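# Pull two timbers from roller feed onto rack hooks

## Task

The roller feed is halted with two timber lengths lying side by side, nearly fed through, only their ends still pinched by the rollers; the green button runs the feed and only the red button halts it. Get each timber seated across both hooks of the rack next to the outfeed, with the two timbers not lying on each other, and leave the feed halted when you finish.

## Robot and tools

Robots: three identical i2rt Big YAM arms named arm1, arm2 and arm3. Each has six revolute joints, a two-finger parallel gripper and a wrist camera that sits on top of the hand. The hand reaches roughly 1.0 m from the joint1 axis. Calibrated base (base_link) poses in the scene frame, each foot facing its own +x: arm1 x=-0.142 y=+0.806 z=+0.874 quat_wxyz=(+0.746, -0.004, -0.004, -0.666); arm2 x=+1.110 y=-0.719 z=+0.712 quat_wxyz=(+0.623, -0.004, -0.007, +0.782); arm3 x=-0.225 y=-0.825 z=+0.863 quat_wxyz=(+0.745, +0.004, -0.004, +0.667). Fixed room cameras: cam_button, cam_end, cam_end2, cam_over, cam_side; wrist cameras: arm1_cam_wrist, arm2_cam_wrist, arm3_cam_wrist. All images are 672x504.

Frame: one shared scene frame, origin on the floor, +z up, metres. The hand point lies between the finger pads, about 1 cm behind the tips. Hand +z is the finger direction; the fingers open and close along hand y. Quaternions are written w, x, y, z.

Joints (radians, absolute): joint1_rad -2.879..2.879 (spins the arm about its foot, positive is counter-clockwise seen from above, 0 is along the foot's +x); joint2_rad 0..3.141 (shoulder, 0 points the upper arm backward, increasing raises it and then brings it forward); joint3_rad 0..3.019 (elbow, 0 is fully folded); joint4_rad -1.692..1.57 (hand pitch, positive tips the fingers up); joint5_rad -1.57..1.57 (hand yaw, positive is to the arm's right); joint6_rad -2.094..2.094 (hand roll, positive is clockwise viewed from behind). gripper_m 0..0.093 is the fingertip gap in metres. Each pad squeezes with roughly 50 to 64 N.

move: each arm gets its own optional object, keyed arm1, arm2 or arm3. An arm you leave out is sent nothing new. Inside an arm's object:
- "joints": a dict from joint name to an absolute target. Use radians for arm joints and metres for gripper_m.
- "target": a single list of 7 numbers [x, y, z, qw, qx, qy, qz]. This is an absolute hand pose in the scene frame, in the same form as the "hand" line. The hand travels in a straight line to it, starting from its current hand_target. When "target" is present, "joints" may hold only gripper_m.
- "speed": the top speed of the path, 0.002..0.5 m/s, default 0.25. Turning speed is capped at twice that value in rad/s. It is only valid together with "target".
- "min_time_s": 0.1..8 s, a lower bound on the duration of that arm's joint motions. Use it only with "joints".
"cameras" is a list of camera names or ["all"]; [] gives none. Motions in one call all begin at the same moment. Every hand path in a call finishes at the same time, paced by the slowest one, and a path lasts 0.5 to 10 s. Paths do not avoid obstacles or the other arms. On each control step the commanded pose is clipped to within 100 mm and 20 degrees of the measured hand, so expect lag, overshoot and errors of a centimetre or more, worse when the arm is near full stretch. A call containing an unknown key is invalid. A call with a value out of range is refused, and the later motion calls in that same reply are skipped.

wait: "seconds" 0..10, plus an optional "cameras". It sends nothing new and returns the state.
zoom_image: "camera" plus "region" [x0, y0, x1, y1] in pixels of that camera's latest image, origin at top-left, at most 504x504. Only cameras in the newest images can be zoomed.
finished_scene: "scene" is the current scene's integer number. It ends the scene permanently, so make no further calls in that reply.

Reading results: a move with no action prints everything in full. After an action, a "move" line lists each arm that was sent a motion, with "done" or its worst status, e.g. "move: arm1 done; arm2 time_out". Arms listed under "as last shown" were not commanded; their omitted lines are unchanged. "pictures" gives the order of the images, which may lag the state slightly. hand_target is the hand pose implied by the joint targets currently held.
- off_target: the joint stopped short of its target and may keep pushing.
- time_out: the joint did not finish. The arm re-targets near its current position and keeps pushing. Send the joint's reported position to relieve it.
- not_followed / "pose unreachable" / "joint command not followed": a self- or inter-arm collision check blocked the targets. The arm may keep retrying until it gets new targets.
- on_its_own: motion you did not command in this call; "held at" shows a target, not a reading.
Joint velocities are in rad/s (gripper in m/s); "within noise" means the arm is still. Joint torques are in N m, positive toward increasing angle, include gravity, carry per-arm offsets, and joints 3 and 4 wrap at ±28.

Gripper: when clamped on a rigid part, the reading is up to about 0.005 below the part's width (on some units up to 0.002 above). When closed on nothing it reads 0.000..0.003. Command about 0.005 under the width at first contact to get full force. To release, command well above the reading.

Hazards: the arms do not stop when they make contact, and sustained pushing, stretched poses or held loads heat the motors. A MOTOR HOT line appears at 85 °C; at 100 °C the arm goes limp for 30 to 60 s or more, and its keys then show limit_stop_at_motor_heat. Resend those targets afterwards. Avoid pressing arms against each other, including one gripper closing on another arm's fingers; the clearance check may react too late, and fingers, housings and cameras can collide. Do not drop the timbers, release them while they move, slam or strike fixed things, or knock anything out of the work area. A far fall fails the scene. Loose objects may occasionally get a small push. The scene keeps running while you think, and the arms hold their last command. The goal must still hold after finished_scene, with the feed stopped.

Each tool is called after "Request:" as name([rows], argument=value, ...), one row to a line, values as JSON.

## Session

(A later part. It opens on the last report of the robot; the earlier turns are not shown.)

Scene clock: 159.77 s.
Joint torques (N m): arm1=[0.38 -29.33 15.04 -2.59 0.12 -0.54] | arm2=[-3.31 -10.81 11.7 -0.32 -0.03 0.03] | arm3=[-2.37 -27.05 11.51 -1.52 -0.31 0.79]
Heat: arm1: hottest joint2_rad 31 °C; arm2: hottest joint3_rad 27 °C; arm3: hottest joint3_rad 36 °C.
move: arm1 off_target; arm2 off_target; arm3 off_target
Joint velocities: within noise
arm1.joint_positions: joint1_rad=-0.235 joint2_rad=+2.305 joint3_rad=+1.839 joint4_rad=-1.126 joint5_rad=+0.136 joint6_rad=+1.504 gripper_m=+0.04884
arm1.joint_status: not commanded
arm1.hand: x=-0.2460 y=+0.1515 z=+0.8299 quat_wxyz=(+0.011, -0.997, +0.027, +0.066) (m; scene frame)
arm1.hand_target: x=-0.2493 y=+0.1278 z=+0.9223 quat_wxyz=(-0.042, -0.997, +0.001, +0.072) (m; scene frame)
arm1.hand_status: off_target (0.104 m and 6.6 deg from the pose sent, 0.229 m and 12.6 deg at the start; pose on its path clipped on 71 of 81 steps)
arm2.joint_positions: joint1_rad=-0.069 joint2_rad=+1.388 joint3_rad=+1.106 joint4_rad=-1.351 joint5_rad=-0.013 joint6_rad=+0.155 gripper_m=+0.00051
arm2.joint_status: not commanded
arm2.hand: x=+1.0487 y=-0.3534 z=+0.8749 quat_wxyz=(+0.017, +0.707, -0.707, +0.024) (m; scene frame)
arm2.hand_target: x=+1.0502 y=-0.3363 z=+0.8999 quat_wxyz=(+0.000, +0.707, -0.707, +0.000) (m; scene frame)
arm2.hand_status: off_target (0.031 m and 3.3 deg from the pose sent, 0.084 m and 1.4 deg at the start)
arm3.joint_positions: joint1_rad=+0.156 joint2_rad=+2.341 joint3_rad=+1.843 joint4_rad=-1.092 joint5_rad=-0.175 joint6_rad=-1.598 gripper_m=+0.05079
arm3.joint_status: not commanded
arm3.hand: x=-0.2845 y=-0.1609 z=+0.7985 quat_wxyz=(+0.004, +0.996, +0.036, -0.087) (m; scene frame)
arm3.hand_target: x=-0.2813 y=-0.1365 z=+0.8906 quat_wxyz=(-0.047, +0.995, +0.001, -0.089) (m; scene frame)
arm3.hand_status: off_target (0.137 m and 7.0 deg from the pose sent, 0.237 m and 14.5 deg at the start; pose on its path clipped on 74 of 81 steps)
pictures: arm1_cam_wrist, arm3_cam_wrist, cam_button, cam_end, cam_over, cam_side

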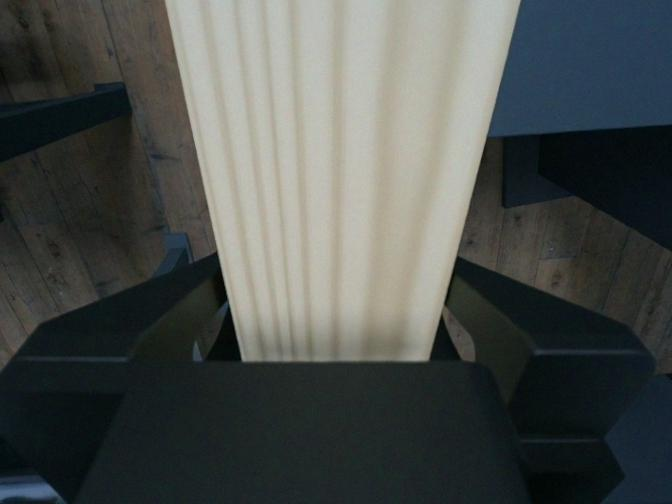

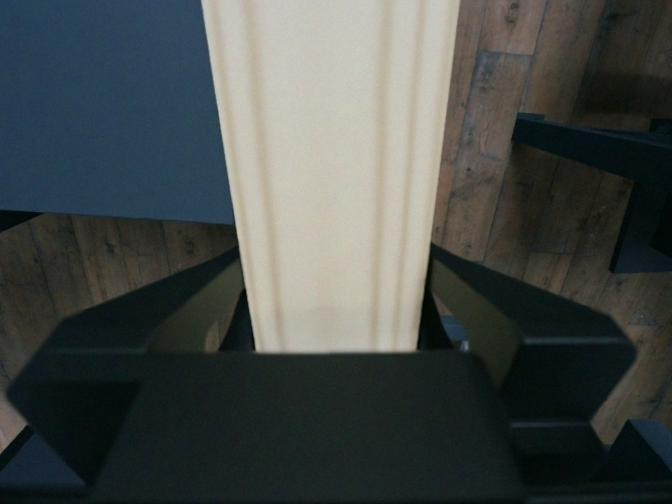

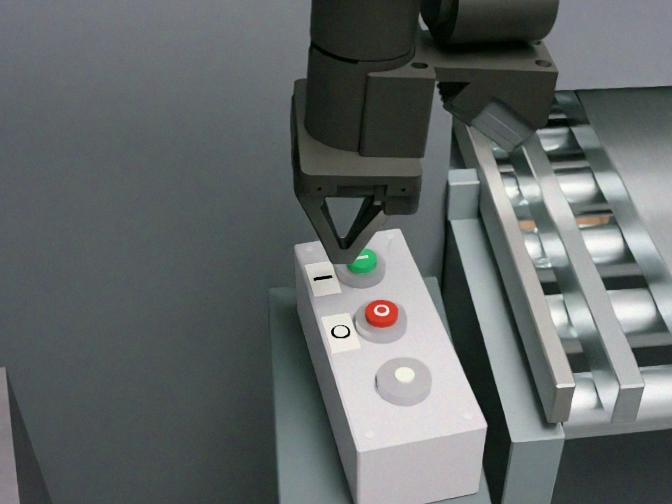

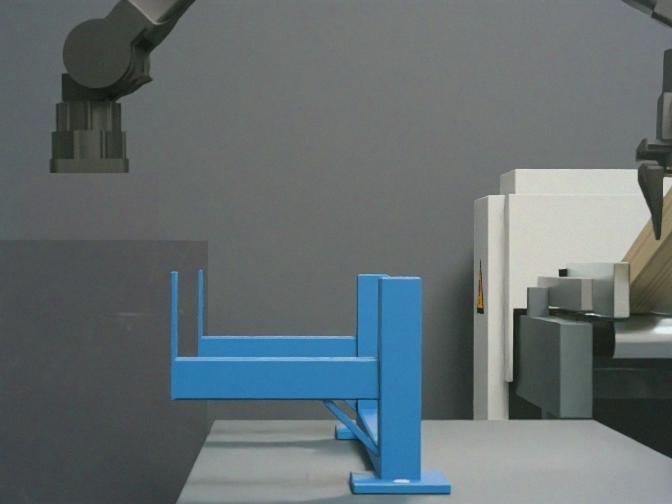

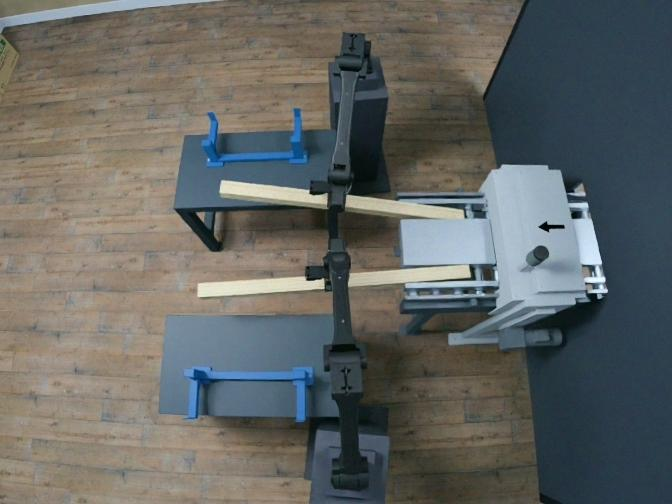

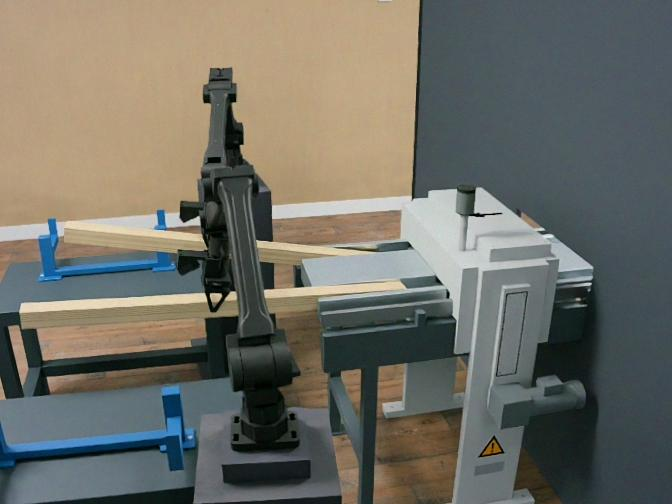

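Request:
move(arm1={"joints":{"joint2_rad":2.07,"joint4_rad":-1.24,"joint5_rad":-0.06},"min_time_s":2}, arm3={"joints":{"joint2_rad":2.06,"joint4_rad":-1.22,"joint5_rad":-0.08},"min_time_s":2}, cameras=["arm1_cam_wrist","arm3_cam_wrist","cam_over","cam_side"])

Scene clock: 203.33 s.
Joint torques (N m): arm1=[0.73 -28.81 15.53 -0.7 -0.63 -0.35] | arm2=[-3.25 -10.81 11.71 -0.32 -0.02 0.03] | arm3=[-2.37 -25.47 12.16 0.1 -0.11 0.54]
Heat: arm1: hottest joint2_rad 41 °C; arm2: hottest joint3_rad 30 °C; arm3: hottest joint3_rad 36 °C.
move: arm1 done; arm3 done
Joint velocities: within noise
arm1.joint_positions: joint1_rad=-0.237 joint2_rad=+2.175 joint3_rad=+1.840 joint4_rad=-1.220 joint5_rad=-0.043 joint6_rad=+1.481 gripper_m=+0.04879
arm1.joint_status: all done
arm1.hand: x=-0.2163 y=+0.1533 z=+0.9119 quat_wxyz=(-0.017, -0.999, +0.017, -0.021) (m; scene frame)
arm1.hand_target: x=-0.2149 y=+0.1311 z=+1.0056 quat_wxyz=(-0.092, -0.996, -0.005, -0.020) (m; scene frame)
arm1.hand_status: not commanded
arm2: as last shown
arm3.joint_positions: joint1_rad=+0.156 joint2_rad=+2.164 joint3_rad=+1.843 joint4_rad=-1.205 joint5_rad=-0.083 joint6_rad=-1.573 gripper_m=+0.05079
arm3.joint_status: all done
arm3.hand: x=-0.2687 y=-0.1635 z=+0.9096 quat_wxyz=(-0.027, +0.998, +0.025, -0.042) (m; scene frame)
arm3.hand_target: x=-0.2646 y=-0.1444 z=+0.9994 quat_wxyz=(-0.099, +0.994, +0.001, -0.043) (m; scene frame)
arm3.hand_status: not commanded
pictures: arm1_cam_wrist, arm3_cam_wrist, cam_over, cam_side

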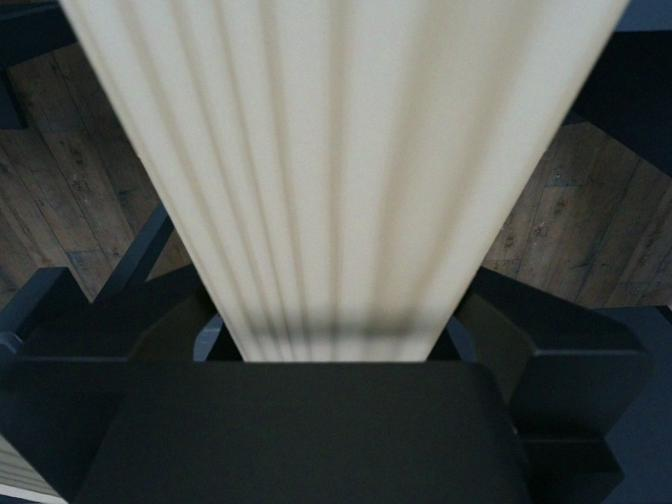

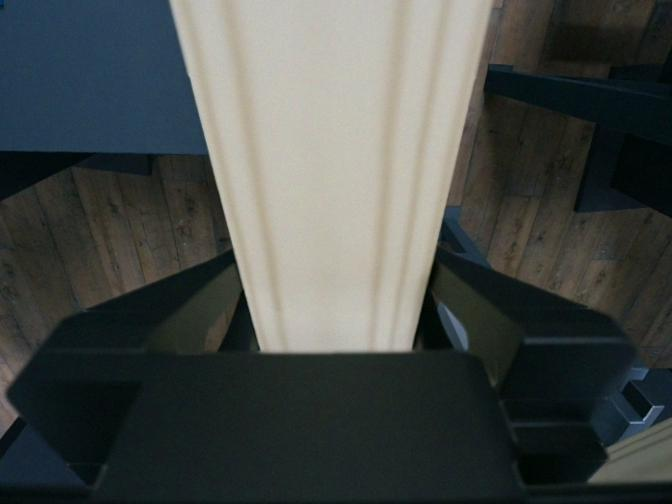

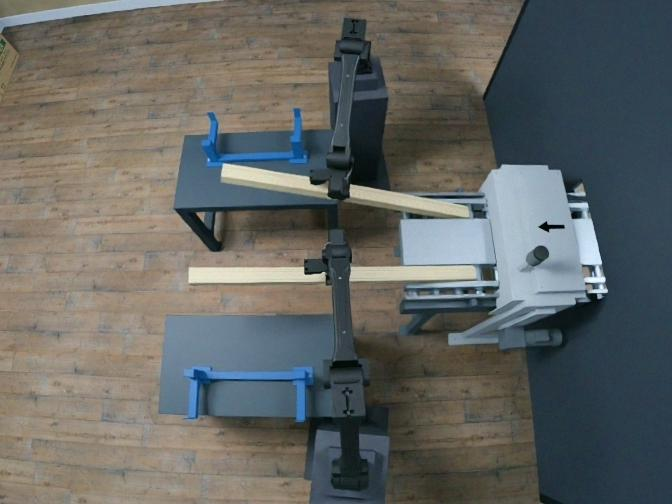

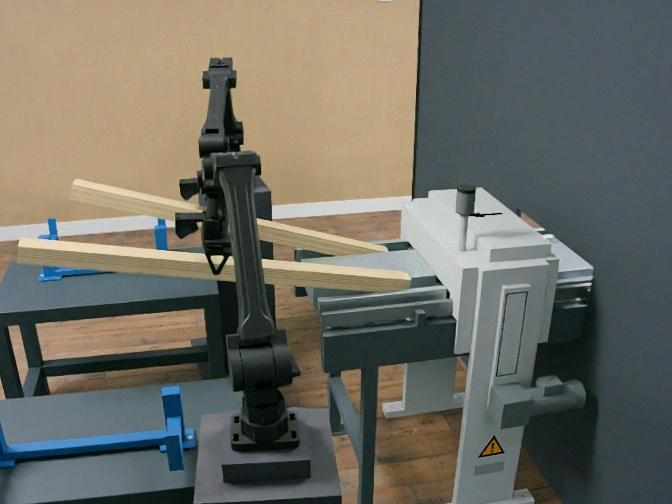

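Request:
move(arm1={"joints":{"joint2_rad":1.99,"joint4_rad":-1.31},"min_time_s":2.5}, arm3={"joints":{"joint2_rad":1.98,"joint4_rad":-1.29},"min_time_s":2.5}, cameras=["arm1_cam_wrist","arm3_cam_wrist","cam_over","cam_side"])

Scene clock: 281.20 s.
Joint torques (N m): arm1=[0.67 -28.16 15.72 -0.61 -0.64 -0.36] | arm2=[-3.31 -10.81 11.71 -0.32 -0.02 0.03] | arm3=[-2.32 -25.64 12.34 0.36 -0.12 0.09]
Heat: arm1: hottest joint2_rad 39 °C; arm2: hottest joint3_rad 33 °C; arm3: hottest joint2_rad 39 °C.
move: arm1 done; arm3 done
Joint velocities: within noise
arm1.joint_positions: joint1_rad=-0.237 joint2_rad=+2.096 joint3_rad=+1.840 joint4_rad=-1.291 joint5_rad=-0.043 joint6_rad=+1.482 gripper_m=+0.04878
arm1.joint_status: all done
arm1.hand: x=-0.2149 y=+0.1657 z=+0.9610 quat_wxyz=(-0.020, -0.999, +0.017, -0.021) (m; scene frame)
arm1.hand_target: x=-0.2127 y=+0.1500 z=+1.0543 quat_wxyz=(-0.097, -0.995, -0.005, -0.019) (m; scene frame)
arm1.hand_status: not commanded
arm2: as last shown
arm3.joint_positions: joint1_rad=+0.156 joint2_rad=+2.091 joint3_rad=+1.843 joint4_rad=-1.282 joint5_rad=-0.083 joint6_rad=-1.530 gripper_m=+0.05079
arm3.joint_status: all done
arm3.hand: x=-0.2681 y=-0.1780 z=+0.9553 quat_wxyz=(-0.025, +0.999, +0.003, -0.042) (m; scene frame)
arm3.hand_target: x=-0.2640 y=-0.1637 z=+1.0480 quat_wxyz=(-0.104, +0.994, +0.001, -0.044) (m; scene frame)
arm3.hand_status: not commanded
pictures: arm1_cam_wrist, arm3_cam_wrist, cam_over, cam_side

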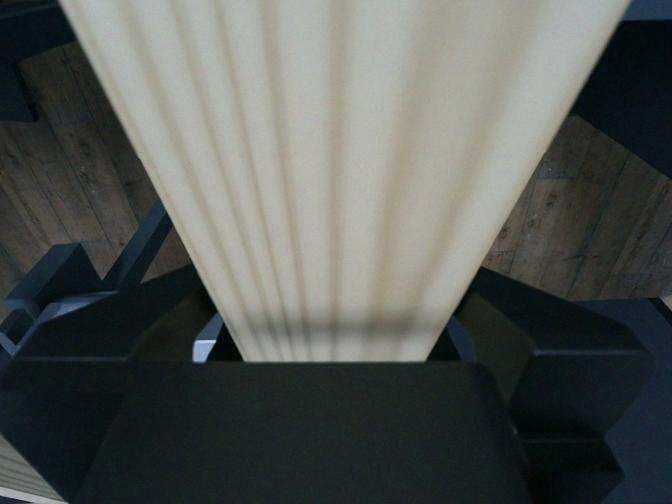

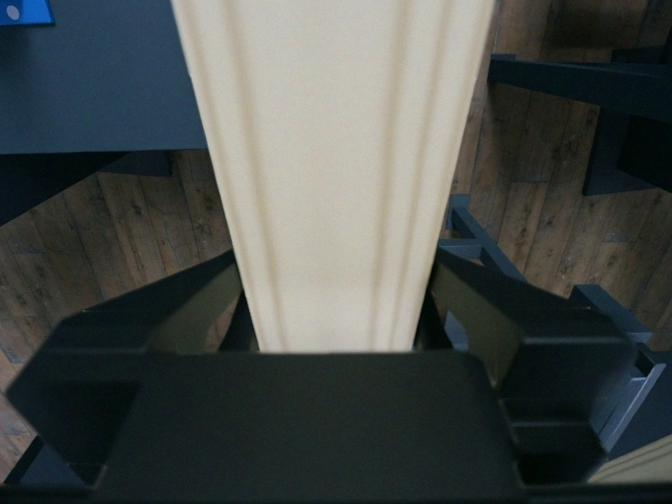

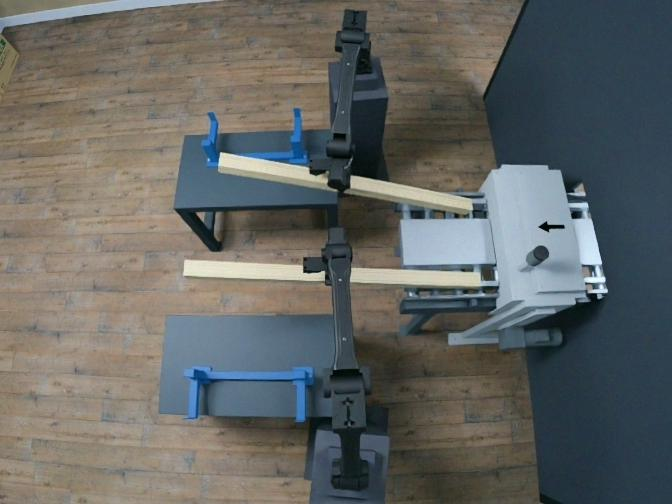

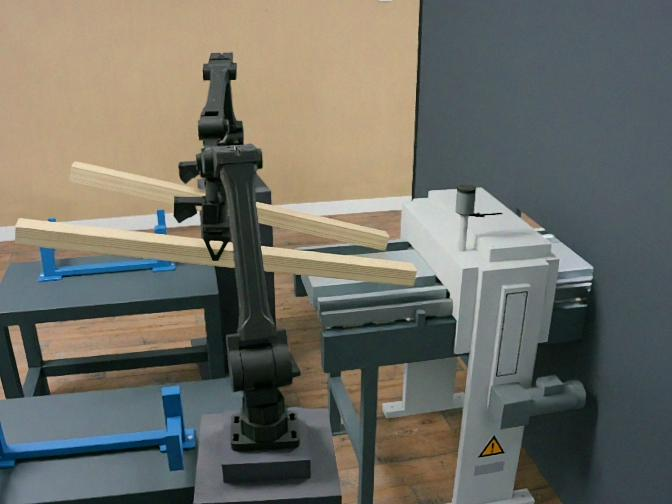

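Request:
move(arm1={"joints":{"joint5_rad":-0.35},"min_time_s":1.5}, arm3={"joints":{"joint5_rad":-0.27},"min_time_s":1.5}, cameras=["cam_side"])

Request:
move(arm1={"target":[-0.686,0.547,0.98,0.06,0.983,0.0106,0.174],"speed":0.15}, arm3={"target":[-0.671,-0.548,0.98,-0.06,0.997,-0.003,0.052],"speed":0.15}, cameras=["arm1_cam_wrist","arm3_cam_wrist","cam_over","cam_side","cam_end","cam_end2"])

Scene clock: 321.87 s.
Joint torques (N m): arm1=[0.44 -27.99 15.69 -0.2 -1.33 -0.04] | arm2=[-3.25 -10.81 11.71 -0.32 -0.02 0.03] | arm3=[-2.14 -24.59 12.38 0.43 -1.32 0.09]
Heat: arm1: hottest joint3_rad 38 °C; arm2: hottest joint3_rad 34 °C; arm3: hottest joint2_rad 42 °C.
move: arm1 time_out; arm3 done
Joint velocities: within noise
arm1.joint_positions: joint1_rad=-0.237 joint2_rad=+2.096 joint3_rad=+1.840 joint4_rad=-1.300 joint5_rad=-0.319 joint6_rad=+1.447 gripper_m=+0.04876
arm1.joint_status: joint5_rad time_out (moved -0.276 of -0.307)
arm1.on_its_own: joint5_rad reads -0.319 and still pushes toward -0.350 since a time_out
arm1.hand: x=-0.1678 y=+0.1621 z=+0.9697 quat_wxyz=(-0.033, -0.987, -0.002, -0.157) (m; scene frame)
arm1.hand_target: x=-0.1636 y=+0.1458 z=+1.0645 quat_wxyz=(-0.114, -0.980, -0.019, -0.162) (m; scene frame)
arm1.hand_status: not commanded
arm2: as last shown
arm3.joint_positions: joint1_rad=+0.153 joint2_rad=+2.078 joint3_rad=+1.843 joint4_rad=-1.283 joint5_rad=-0.241 joint6_rad=-1.530 gripper_m=+0.05079
arm3.joint_status: all done
arm3.hand: x=-0.2937 y=-0.1792 z=+0.9674 quat_wxyz=(-0.027, +0.992, +0.005, -0.121) (m; scene frame)
arm3.hand_target: x=-0.2964 y=-0.1662 z=+1.0538 quat_wxyz=(-0.099, +0.985, +0.011, -0.137) (m; scene frame)
arm3.hand_status: not commanded
pictures: cam_side

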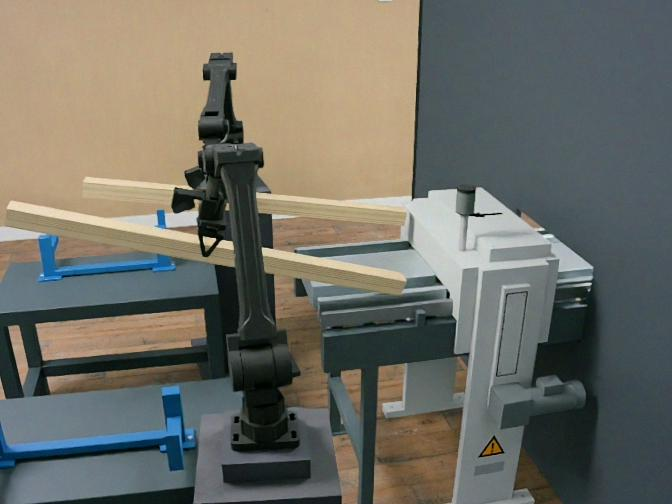

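not run: a stop came earlier in this reply.

Request:
move(arm1={"joints":{"joint5_rad":-0.33},"min_time_s":1}, arm3={"joints":{"joint5_rad":0.10},"min_time_s":2.2}, cameras=["cam_side"])

Request:
move(arm1={"target":[-0.686,0.547,0.98,0.06,0.983,0.0106,0.174],"speed":0.15}, arm3={"target":[-0.671,-0.548,0.98,-0.06,0.997,-0.003,0.052],"speed":0.15}, cameras=["arm1_cam_wrist","arm3_cam_wrist","cam_over","cam_side","cam_end","cam_end2"])

Scene clock: 335.37 s.
Joint torques (N m): arm1=[0.73 -27.81 15.77 -0.25 -1.1 -0.04] | arm2=[-3.25 -10.81 11.7 -0.32 -0.02 0.03] | arm3=[-2.2 -24.64 12.4 0.43 0.3 0.08]
Heat: arm1: hottest joint3_rad 38 °C; arm2: hottest joint3_rad 34 °C; arm3: hottest joint3_rad 41 °C.
move: arm1 done; arm3 done
Joint velocities: within noise
arm1.joint_positions: joint1_rad=-0.237 joint2_rad=+2.096 joint3_rad=+1.840 joint4_rad=-1.300 joint5_rad=-0.305 joint6_rad=+1.447 gripper_m=+0.04876
arm1.joint_status: all done
arm1.hand: x=-0.1702 y=+0.1624 z=+0.9689 quat_wxyz=(-0.032, -0.988, -0.002, -0.150) (m; scene frame)
arm1.hand_target: x=-0.1670 y=+0.1460 z=+1.0633 quat_wxyz=(-0.113, -0.982, -0.018, -0.152) (m; scene frame)
arm1.hand_status: not commanded
arm2: as last shown
arm3.joint_positions: joint1_rad=+0.153 joint2_rad=+2.078 joint3_rad=+1.843 joint4_rad=-1.283 joint5_rad=+0.087 joint6_rad=-1.528 gripper_m=+0.05078
arm3.joint_status: all done
arm3.hand: x=-0.2371 y=-0.1765 z=+0.9631 quat_wxyz=(-0.034, +0.999, -0.001, +0.043) (m; scene frame)
arm3.hand_target: x=-0.2326 y=-0.1626 z=+1.0486 quat_wxyz=(-0.108, +0.993, -0.009, +0.046) (m; scene frame)
arm3.hand_status: not commanded
pictures: cam_side

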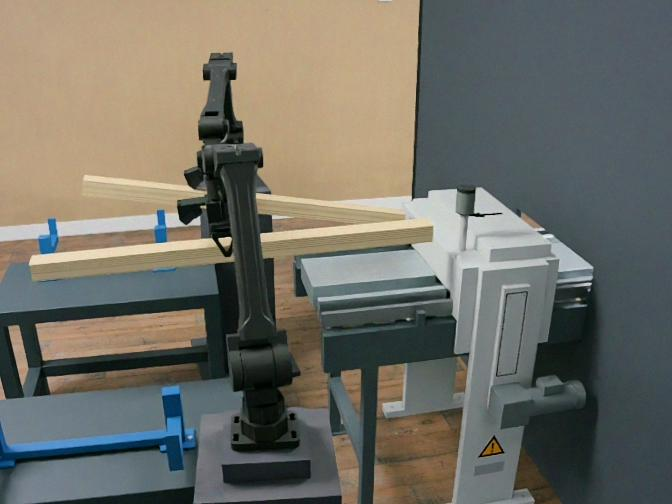

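Scene clock: 340.80 s.
Joint torques (N m): arm1=[1.32 -24.59 16.17 -3.02 -0.78 -0.09] | arm2=[-3.31 -10.81 11.71 -0.32 -0.02 0.03] | arm3=[-2.2 -16.44 14.52 -0.72 0.42 0.12]
Heat: arm1: hottest joint3_rad 38 °C; arm2: hottest joint3_rad 34 °C; arm3: hottest joint3_rad 42 °C.
move: arm1 off_target; arm3 off_target
Joint velocities: within noise
arm1.joint_positions: joint1_rad=-1.306 joint2_rad=+2.223 joint3_rad=+1.909 joint4_rad=-1.624 joint5_rad=-0.209 joint6_rad=+0.334 gripper_m=+0.04876
arm1.joint_status: not commanded
arm1.hand: x=-0.6690 y=+0.5596 z=+0.9203 quat_wxyz=(-0.039, -0.978, -0.004, -0.207) (m; scene frame)
arm1.hand_target: x=-0.6825 y=+0.5487 z=+0.9789 quat_wxyz=(-0.060, -0.983, -0.011, -0.173) (m; scene frame)
arm1.hand_status: off_target (0.063 m and 4.6 deg from the pose sent, 0.643 m and 4.4 deg at the start)
arm2: as last shown
arm3.joint_positions: joint1_rad=+1.175 joint2_rad=+1.827 joint3_rad=+1.352 joint4_rad=-1.243 joint5_rad=+0.130 joint6_rad=-0.507 gripper_m=+0.05078
arm3.joint_status: not commanded
arm3.hand: x=-0.6397 y=-0.5692 z=+0.9269 quat_wxyz=(-0.028, +0.995, +0.005, +0.096) (m; scene frame)
arm3.hand_target: x=-0.6670 y=-0.5504 z=+0.9805 quat_wxyz=(-0.060, +0.997, -0.003, +0.051) (m; scene frame)
arm3.hand_status: off_target (0.065 m and 6.3 deg from the pose sent, 0.571 m and 3.2 deg at the start)
pictures: arm1_cam_wrist, arm3_cam_wrist, cam_end, cam_end2, cam_over, cam_side

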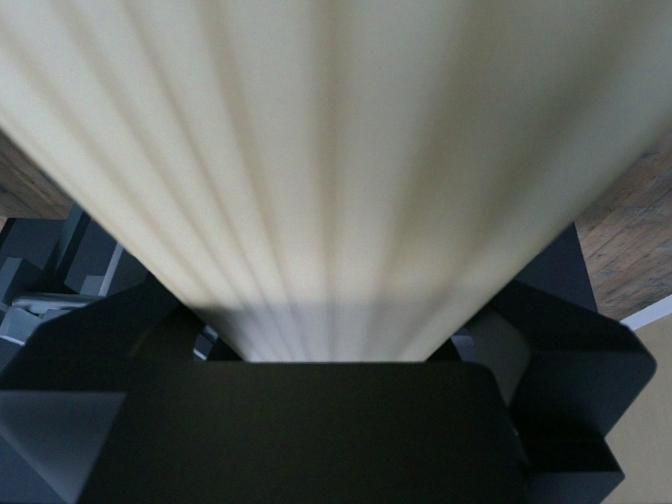

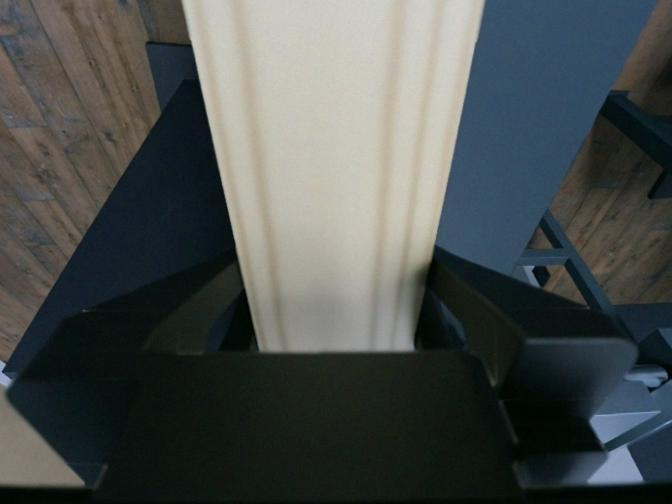

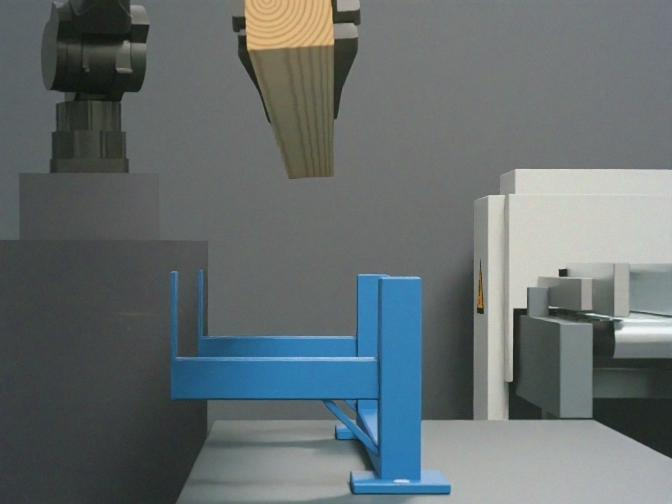

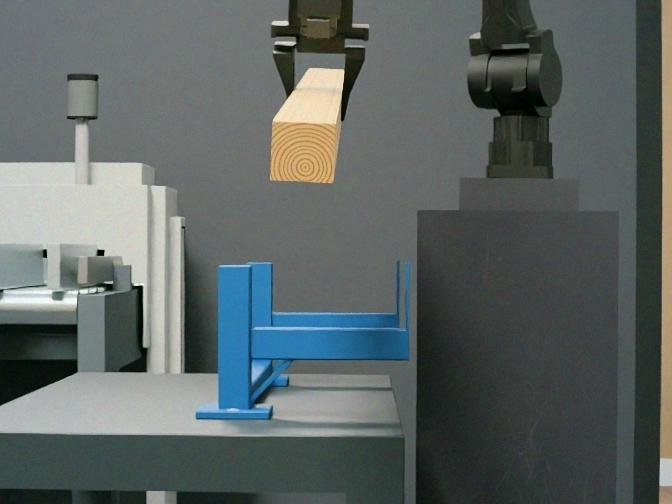

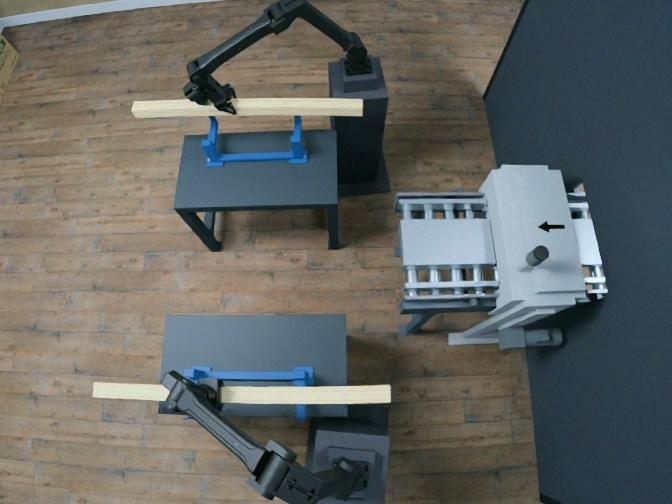

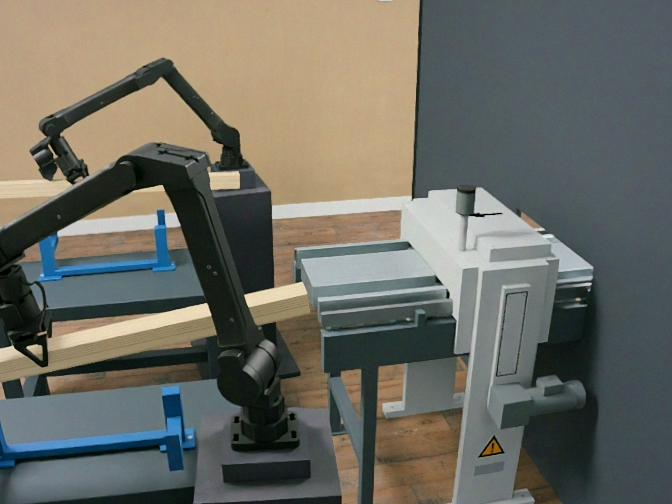

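Request:
move(arm1={"target":[-0.686,0.570,0.86,0.06,0.983,0.0106,0.174],"speed":0.12}, arm3={"target":[-0.675,-0.566,0.86,-0.06,0.998,0,-0.017],"speed":0.12}, cameras=["cam_over","cam_side","cam_end","cam_end2"])

Scene clock: 367.93 s.
Joint torques (N m): arm1=[0.21 -25.35 10.07 -1.59 -0.63 -0.04] | arm2=[-3.31 -10.81 11.71 -0.32 -0.02 0.03] | arm3=[-1.38 -16.79 8.55 0.7 0.14 0.12]
Heat: arm1: hottest joint2_rad 37 °C; arm2: hottest joint3_rad 35 °C; arm3: hottest joint3_rad 50 °C.
move: arm1 off_target; arm3 off_target
Joint velocities: within noise
arm1.joint_positions: joint1_rad=-1.331 joint2_rad=+2.327 joint3_rad=+1.805 joint4_rad=-1.407 joint5_rad=-0.202 joint6_rad=+0.299 gripper_m=+0.04876
arm1.joint_status: not commanded
arm1.hand: x=-0.6707 y=+0.5740 z=+0.8161 quat_wxyz=(-0.043, -0.979, -0.010, -0.200) (m; scene frame)
arm1.hand_target: x=-0.6848 y=+0.5704 z=+0.8592 quat_wxyz=(-0.060, -0.983, -0.011, -0.174) (m; scene frame)
arm1.hand_status: off_target (0.047 m and 3.6 deg from the pose sent, 0.064 m and 4.6 deg at the start)
arm2: as last shown
arm3.joint_positions: joint1_rad=+1.180 joint2_rad=+1.908 joint3_rad=+1.175 joint4_rad=-0.834 joint5_rad=+0.071 joint6_rad=-0.505 gripper_m=+0.05078
arm3.joint_status: not commanded
arm3.hand: x=-0.6535 y=-0.5748 z=+0.8277 quat_wxyz=(-0.038, +0.999, +0.001, +0.016) (m; scene frame)
arm3.hand_target: x=-0.6740 y=-0.5667 z=+0.8601 quat_wxyz=(-0.060, +0.998, +0.000, -0.017) (m; scene frame)
arm3.hand_status: off_target (0.040 m and 4.5 deg from the pose sent, 0.076 m and 13.5 deg at the start)
pictures: cam_end, cam_end2, cam_over, cam_side

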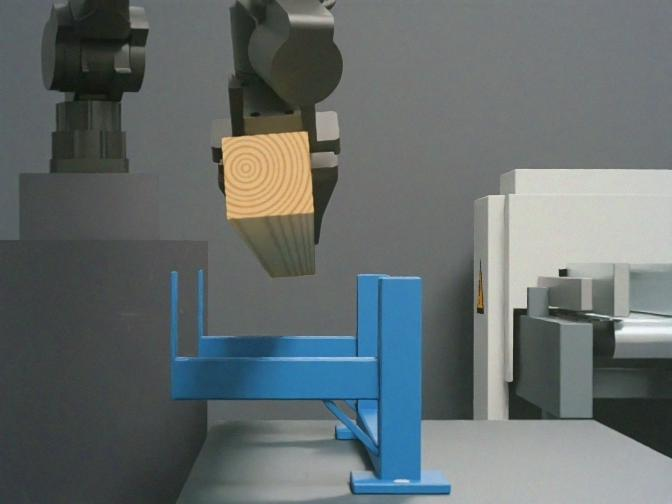

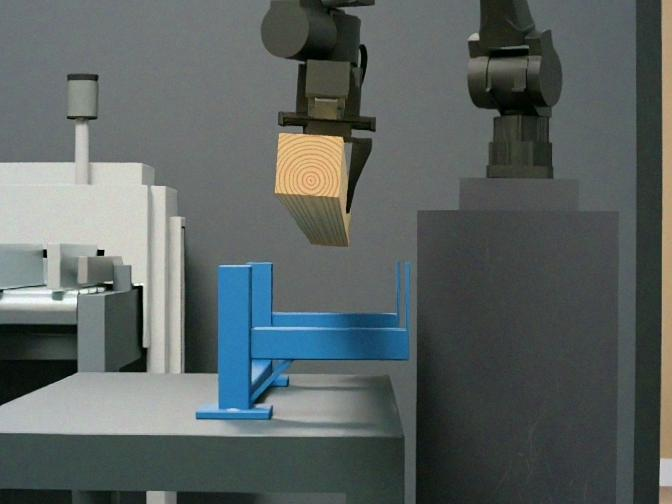

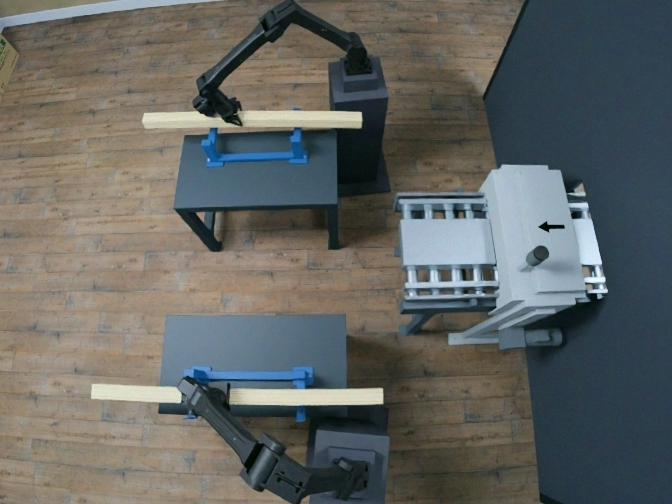

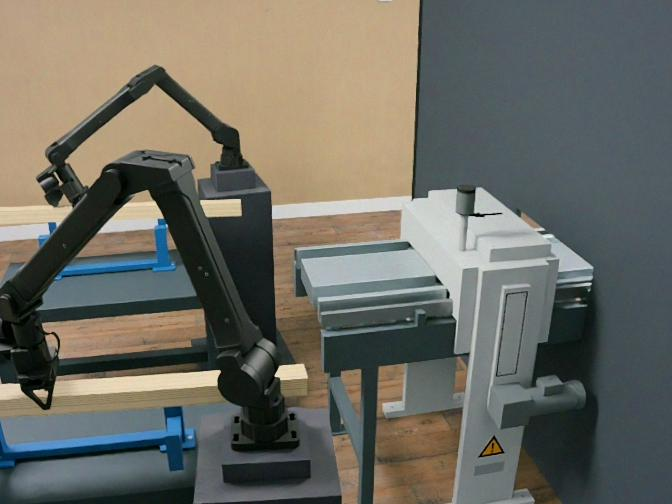

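Request:
move(arm1={"target":[-0.686,0.570,0.755,0.06,0.983,0.0106,0.174],"speed":0.1}, arm3={"target":[-0.675,-0.570,0.748,-0.06,0.998,0,-0.017],"speed":0.1}, cameras=["cam_over","cam_side","cam_end","cam_end2"])

Scene clock: 390.67 s.
Joint torques (N m): arm1=[0.15 -22.65 9.17 0.03 -0.49 -0.05] | arm2=[-3.25 -10.81 11.7 -0.32 -0.03 0.03] | arm3=[-1.44 -16.32 6.5 1.42 -0.05 0.14]
Heat: arm1: hottest joint2_rad 40 °C; arm2: hottest joint3_rad 35 °C; arm3: hottest joint3_rad 44 °C.
move: arm1 off_target; arm3 off_target
Joint velocities: within noise
arm1.joint_positions: joint1_rad=-1.331 joint2_rad=+2.439 joint3_rad=+1.782 joint4_rad=-1.271 joint5_rad=-0.205 joint6_rad=+0.298 gripper_m=+0.04876
arm1.joint_status: not commanded
arm1.hand: x=-0.6663 y=+0.5743 z=+0.7374 quat_wxyz=(-0.045, -0.979, -0.010, -0.200) (m; scene frame)
arm1.hand_target: x=-0.6855 y=+0.5704 z=+0.7555 quat_wxyz=(-0.060, -0.983, -0.011, -0.174) (m; scene frame)
arm1.hand_status: off_target (0.027 m and 3.4 deg from the pose sent, 0.063 m and 3.6 deg at the start)
arm2: as last shown
arm3.joint_positions: joint1_rad=+1.190 joint2_rad=+2.100 joint3_rad=+1.135 joint4_rad=-0.602 joint5_rad=+0.077 joint6_rad=-0.497 gripper_m=+0.05078
arm3.joint_status: not commanded
arm3.hand: x=-0.6504 y=-0.5793 z=+0.7273 quat_wxyz=(-0.041, +0.999, +0.002, +0.017) (m; scene frame)
arm3.hand_target: x=-0.6743 y=-0.5704 z=+0.7485 quat_wxyz=(-0.060, +0.998, +0.000, -0.017) (m; scene frame)
arm3.hand_status: off_target (0.034 m and 4.4 deg from the pose sent, 0.083 m and 4.5 deg at the start)
pictures: cam_end, cam_end2, cam_over, cam_side

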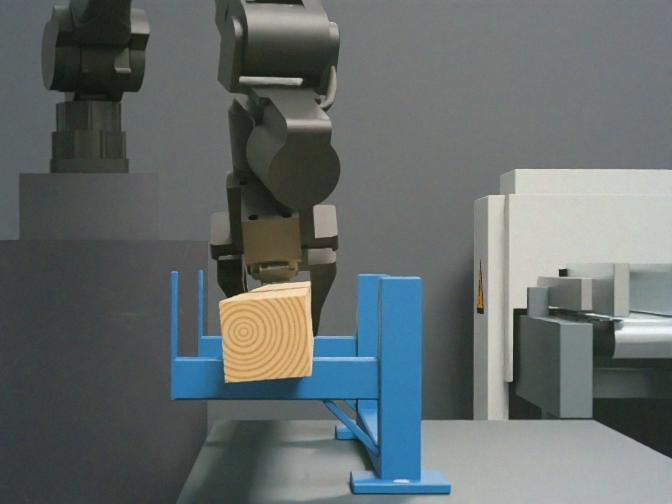

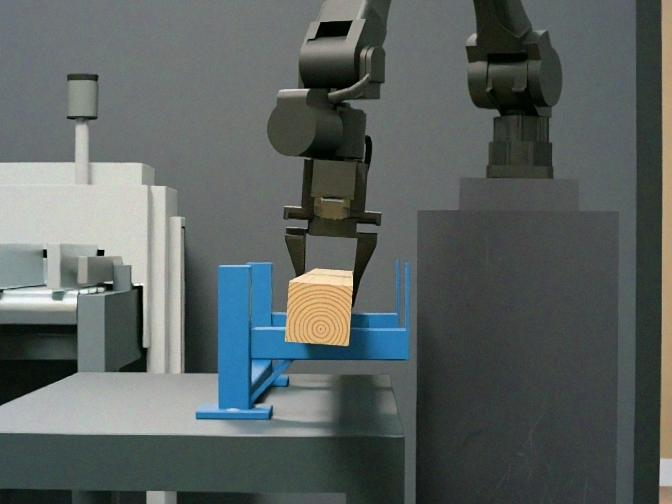

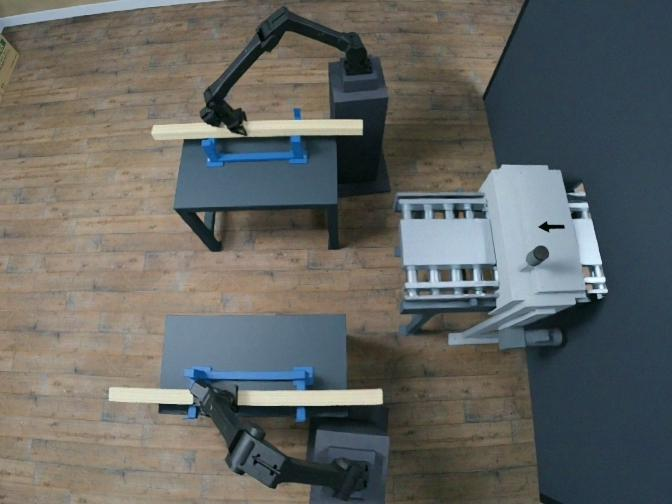

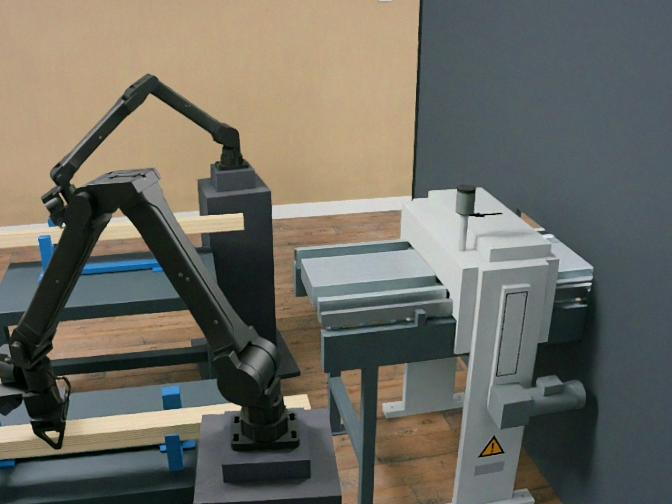

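Request:
move(arm1={"target":[-0.686,0.570,0.742,0.06,0.983,0.0106,0.174],"speed":0.05}, arm3={"target":[-0.675,-0.570,0.735,-0.06,0.998,0,-0.017],"speed":0.05}, cameras=[])

Request:
move(arm1={"joints":{"gripper_m":0.075}}, arm3={"joints":{"gripper_m":0.075}}, cameras=["cam_over","cam_end","cam_end2","arm1_cam_wrist","arm3_cam_wrist"])

Scene clock: 398.67 s.
Joint torques (N m): arm1=[0.09 -21.19 9.48 0.55 -0.47 -0.05] | arm2=[-3.25 -10.75 11.7 -0.34 -0.03 0.03] | arm3=[-1.32 -14.39 6.54 2.29 -0.05 0.14]
Heat: arm1: hottest joint2_rad 39 °C; arm2: hottest joint3_rad 35 °C; arm3: hottest joint3_rad 42 °C.
move: arm1 off_target; arm3 off_target
Joint velocities: within noise
arm1.joint_positions: joint1_rad=-1.331 joint2_rad=+2.439 joint3_rad=+1.782 joint4_rad=-1.263 joint5_rad=-0.205 joint6_rad=+0.298 gripper_m=+0.04876
arm1.joint_status: not commanded
arm1.hand: x=-0.6678 y=+0.5737 z=+0.7363 quat_wxyz=(-0.046, -0.979, -0.010, -0.197) (m; scene frame)
arm1.hand_target: x=-0.6857 y=+0.5703 z=+0.7426 quat_wxyz=(-0.060, -0.983, -0.011, -0.174) (m; scene frame)
arm1.hand_status: off_target (0.019 m and 3.1 deg from the pose sent, 0.021 m and 3.5 deg at the start)
arm2.joint_positions: joint1_rad=-0.069 joint2_rad=+1.388 joint3_rad=+1.106 joint4_rad=-1.351 joint5_rad=-0.013 joint6_rad=+0.155 gripper_m=+0.00051
arm2.joint_status: not commanded
arm2.hand: x=+1.0487 y=-0.3534 z=+0.8749 quat_wxyz=(+0.017, +0.707, -0.707, +0.024) (m; scene frame)
arm2.hand_target: x=+1.0502 y=-0.3363 z=+0.8999 quat_wxyz=(+0.000, +0.707, -0.707, +0.000) (m; scene frame)
arm2.hand_status: not commanded
arm3.joint_positions: joint1_rad=+1.190 joint2_rad=+2.101 joint3_rad=+1.135 joint4_rad=-0.599 joint5_rad=+0.077 joint6_rad=-0.497 gripper_m=+0.05078
arm3.joint_status: not commanded
arm3.hand: x=-0.6507 y=-0.5792 z=+0.7269 quat_wxyz=(-0.042, +0.999, +0.002, +0.016) (m; scene frame)
arm3.hand_target: x=-0.6745 y=-0.5704 z=+0.7362 quat_wxyz=(-0.060, +0.998, +0.000, -0.017) (m; scene frame)
arm3.hand_status: off_target (0.027 m and 4.3 deg from the pose sent, 0.027 m and 4.4 deg at the start)
pictures: none
No camera images: "cameras" was empty.

Scene clock: 399.27 s.
Joint torques (N m): arm1=[0.21 -21.83 9.47 -0.02 -0.28 -0.06] | arm2=[-3.25 -10.75 11.71 -0.32 -0.02 0.02] | arm3=[-1.32 -14.27 6.6 1.1 -0.05 0.14]
Heat: arm1: hottest joint2_rad 39 °C; arm2: hottest joint3_rad 35 °C; arm3: hottest joint3_rad 42 °C.
move: arm1 done; arm3 done
Joint velocities: within noise
arm1.joint_positions: joint1_rad=-1.331 joint2_rad=+2.438 joint3_rad=+1.783 joint4_rad=-1.250 joint5_rad=-0.211 joint6_rad=+0.298 gripper_m=+0.07485
arm1.joint_status: all done
arm1.hand: x=-0.6713 y=+0.5715 z=+0.7365 quat_wxyz=(-0.051, -0.980, -0.010, -0.190) (m; scene frame)
arm1.hand_target: x=-0.6857 y=+0.5703 z=+0.7425 quat_wxyz=(-0.060, -0.983, -0.011, -0.174) (m; scene frame)
arm1.hand_status: not commanded
arm2: as last shown
arm3.joint_positions: joint1_rad=+1.190 joint2_rad=+2.098 joint3_rad=+1.137 joint4_rad=-0.565 joint5_rad=+0.077 joint6_rad=-0.497 gripper_m=+0.07487
arm3.joint_status: all done
arm3.hand: x=-0.6595 y=-0.5745 z=+0.7289 quat_wxyz=(-0.051, +0.999, +0.002, -0.001) (m; scene frame)
arm3.hand_target: x=-0.6745 y=-0.5704 z=+0.7362 quat_wxyz=(-0.060, +0.998, +0.000, -0.017) (m; scene frame)
arm3.hand_status: not commanded
pictures: arm1_cam_wrist, arm3_cam_wrist, cam_end, cam_end2, cam_over

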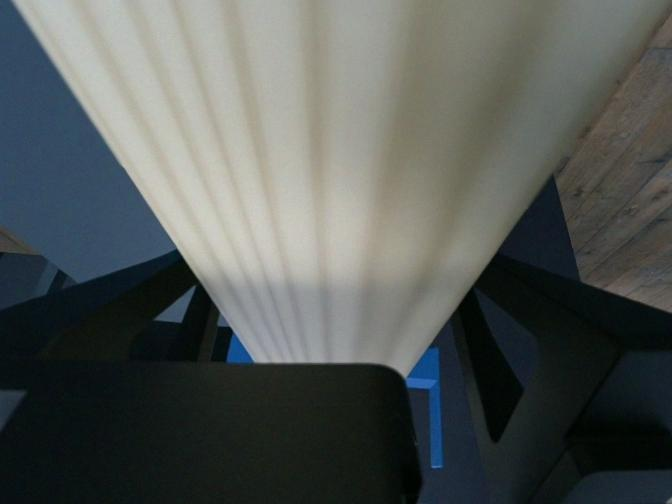

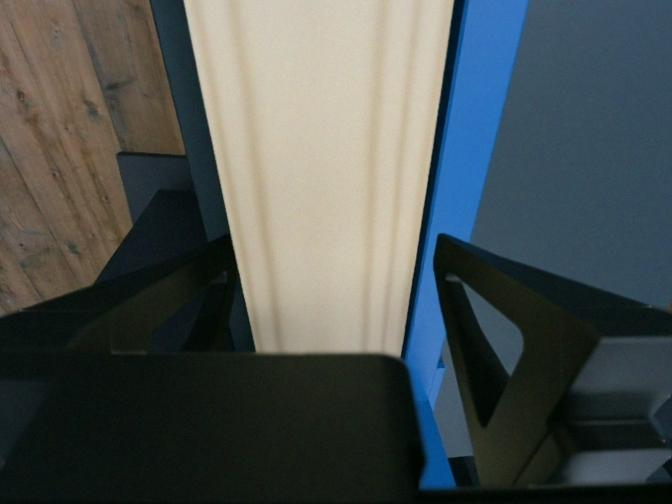

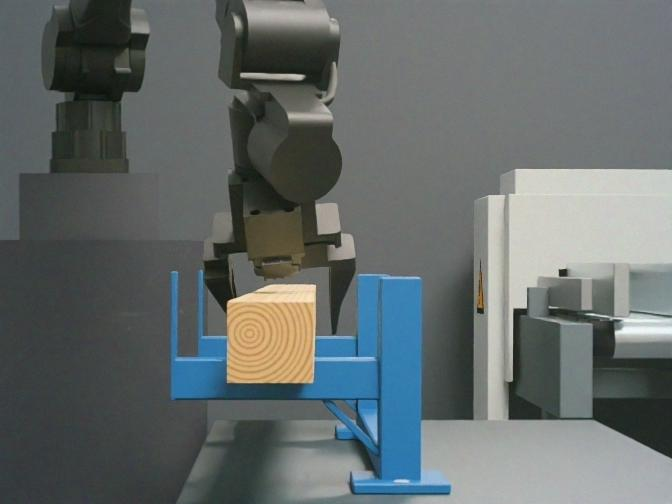

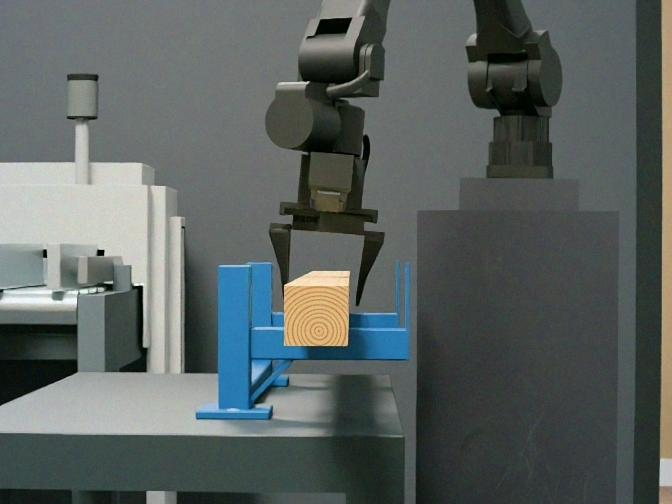

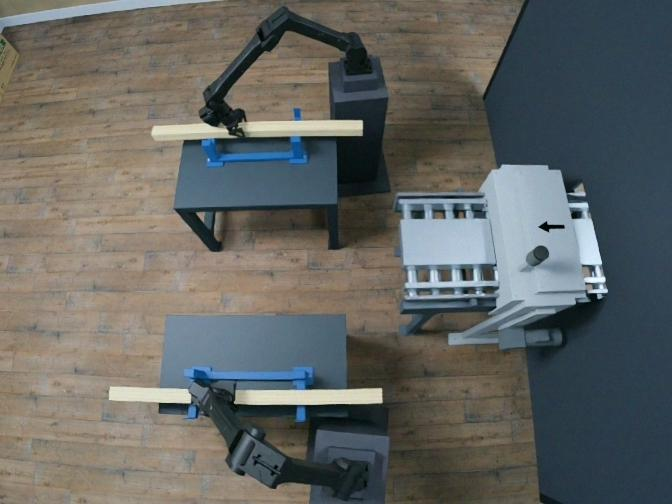

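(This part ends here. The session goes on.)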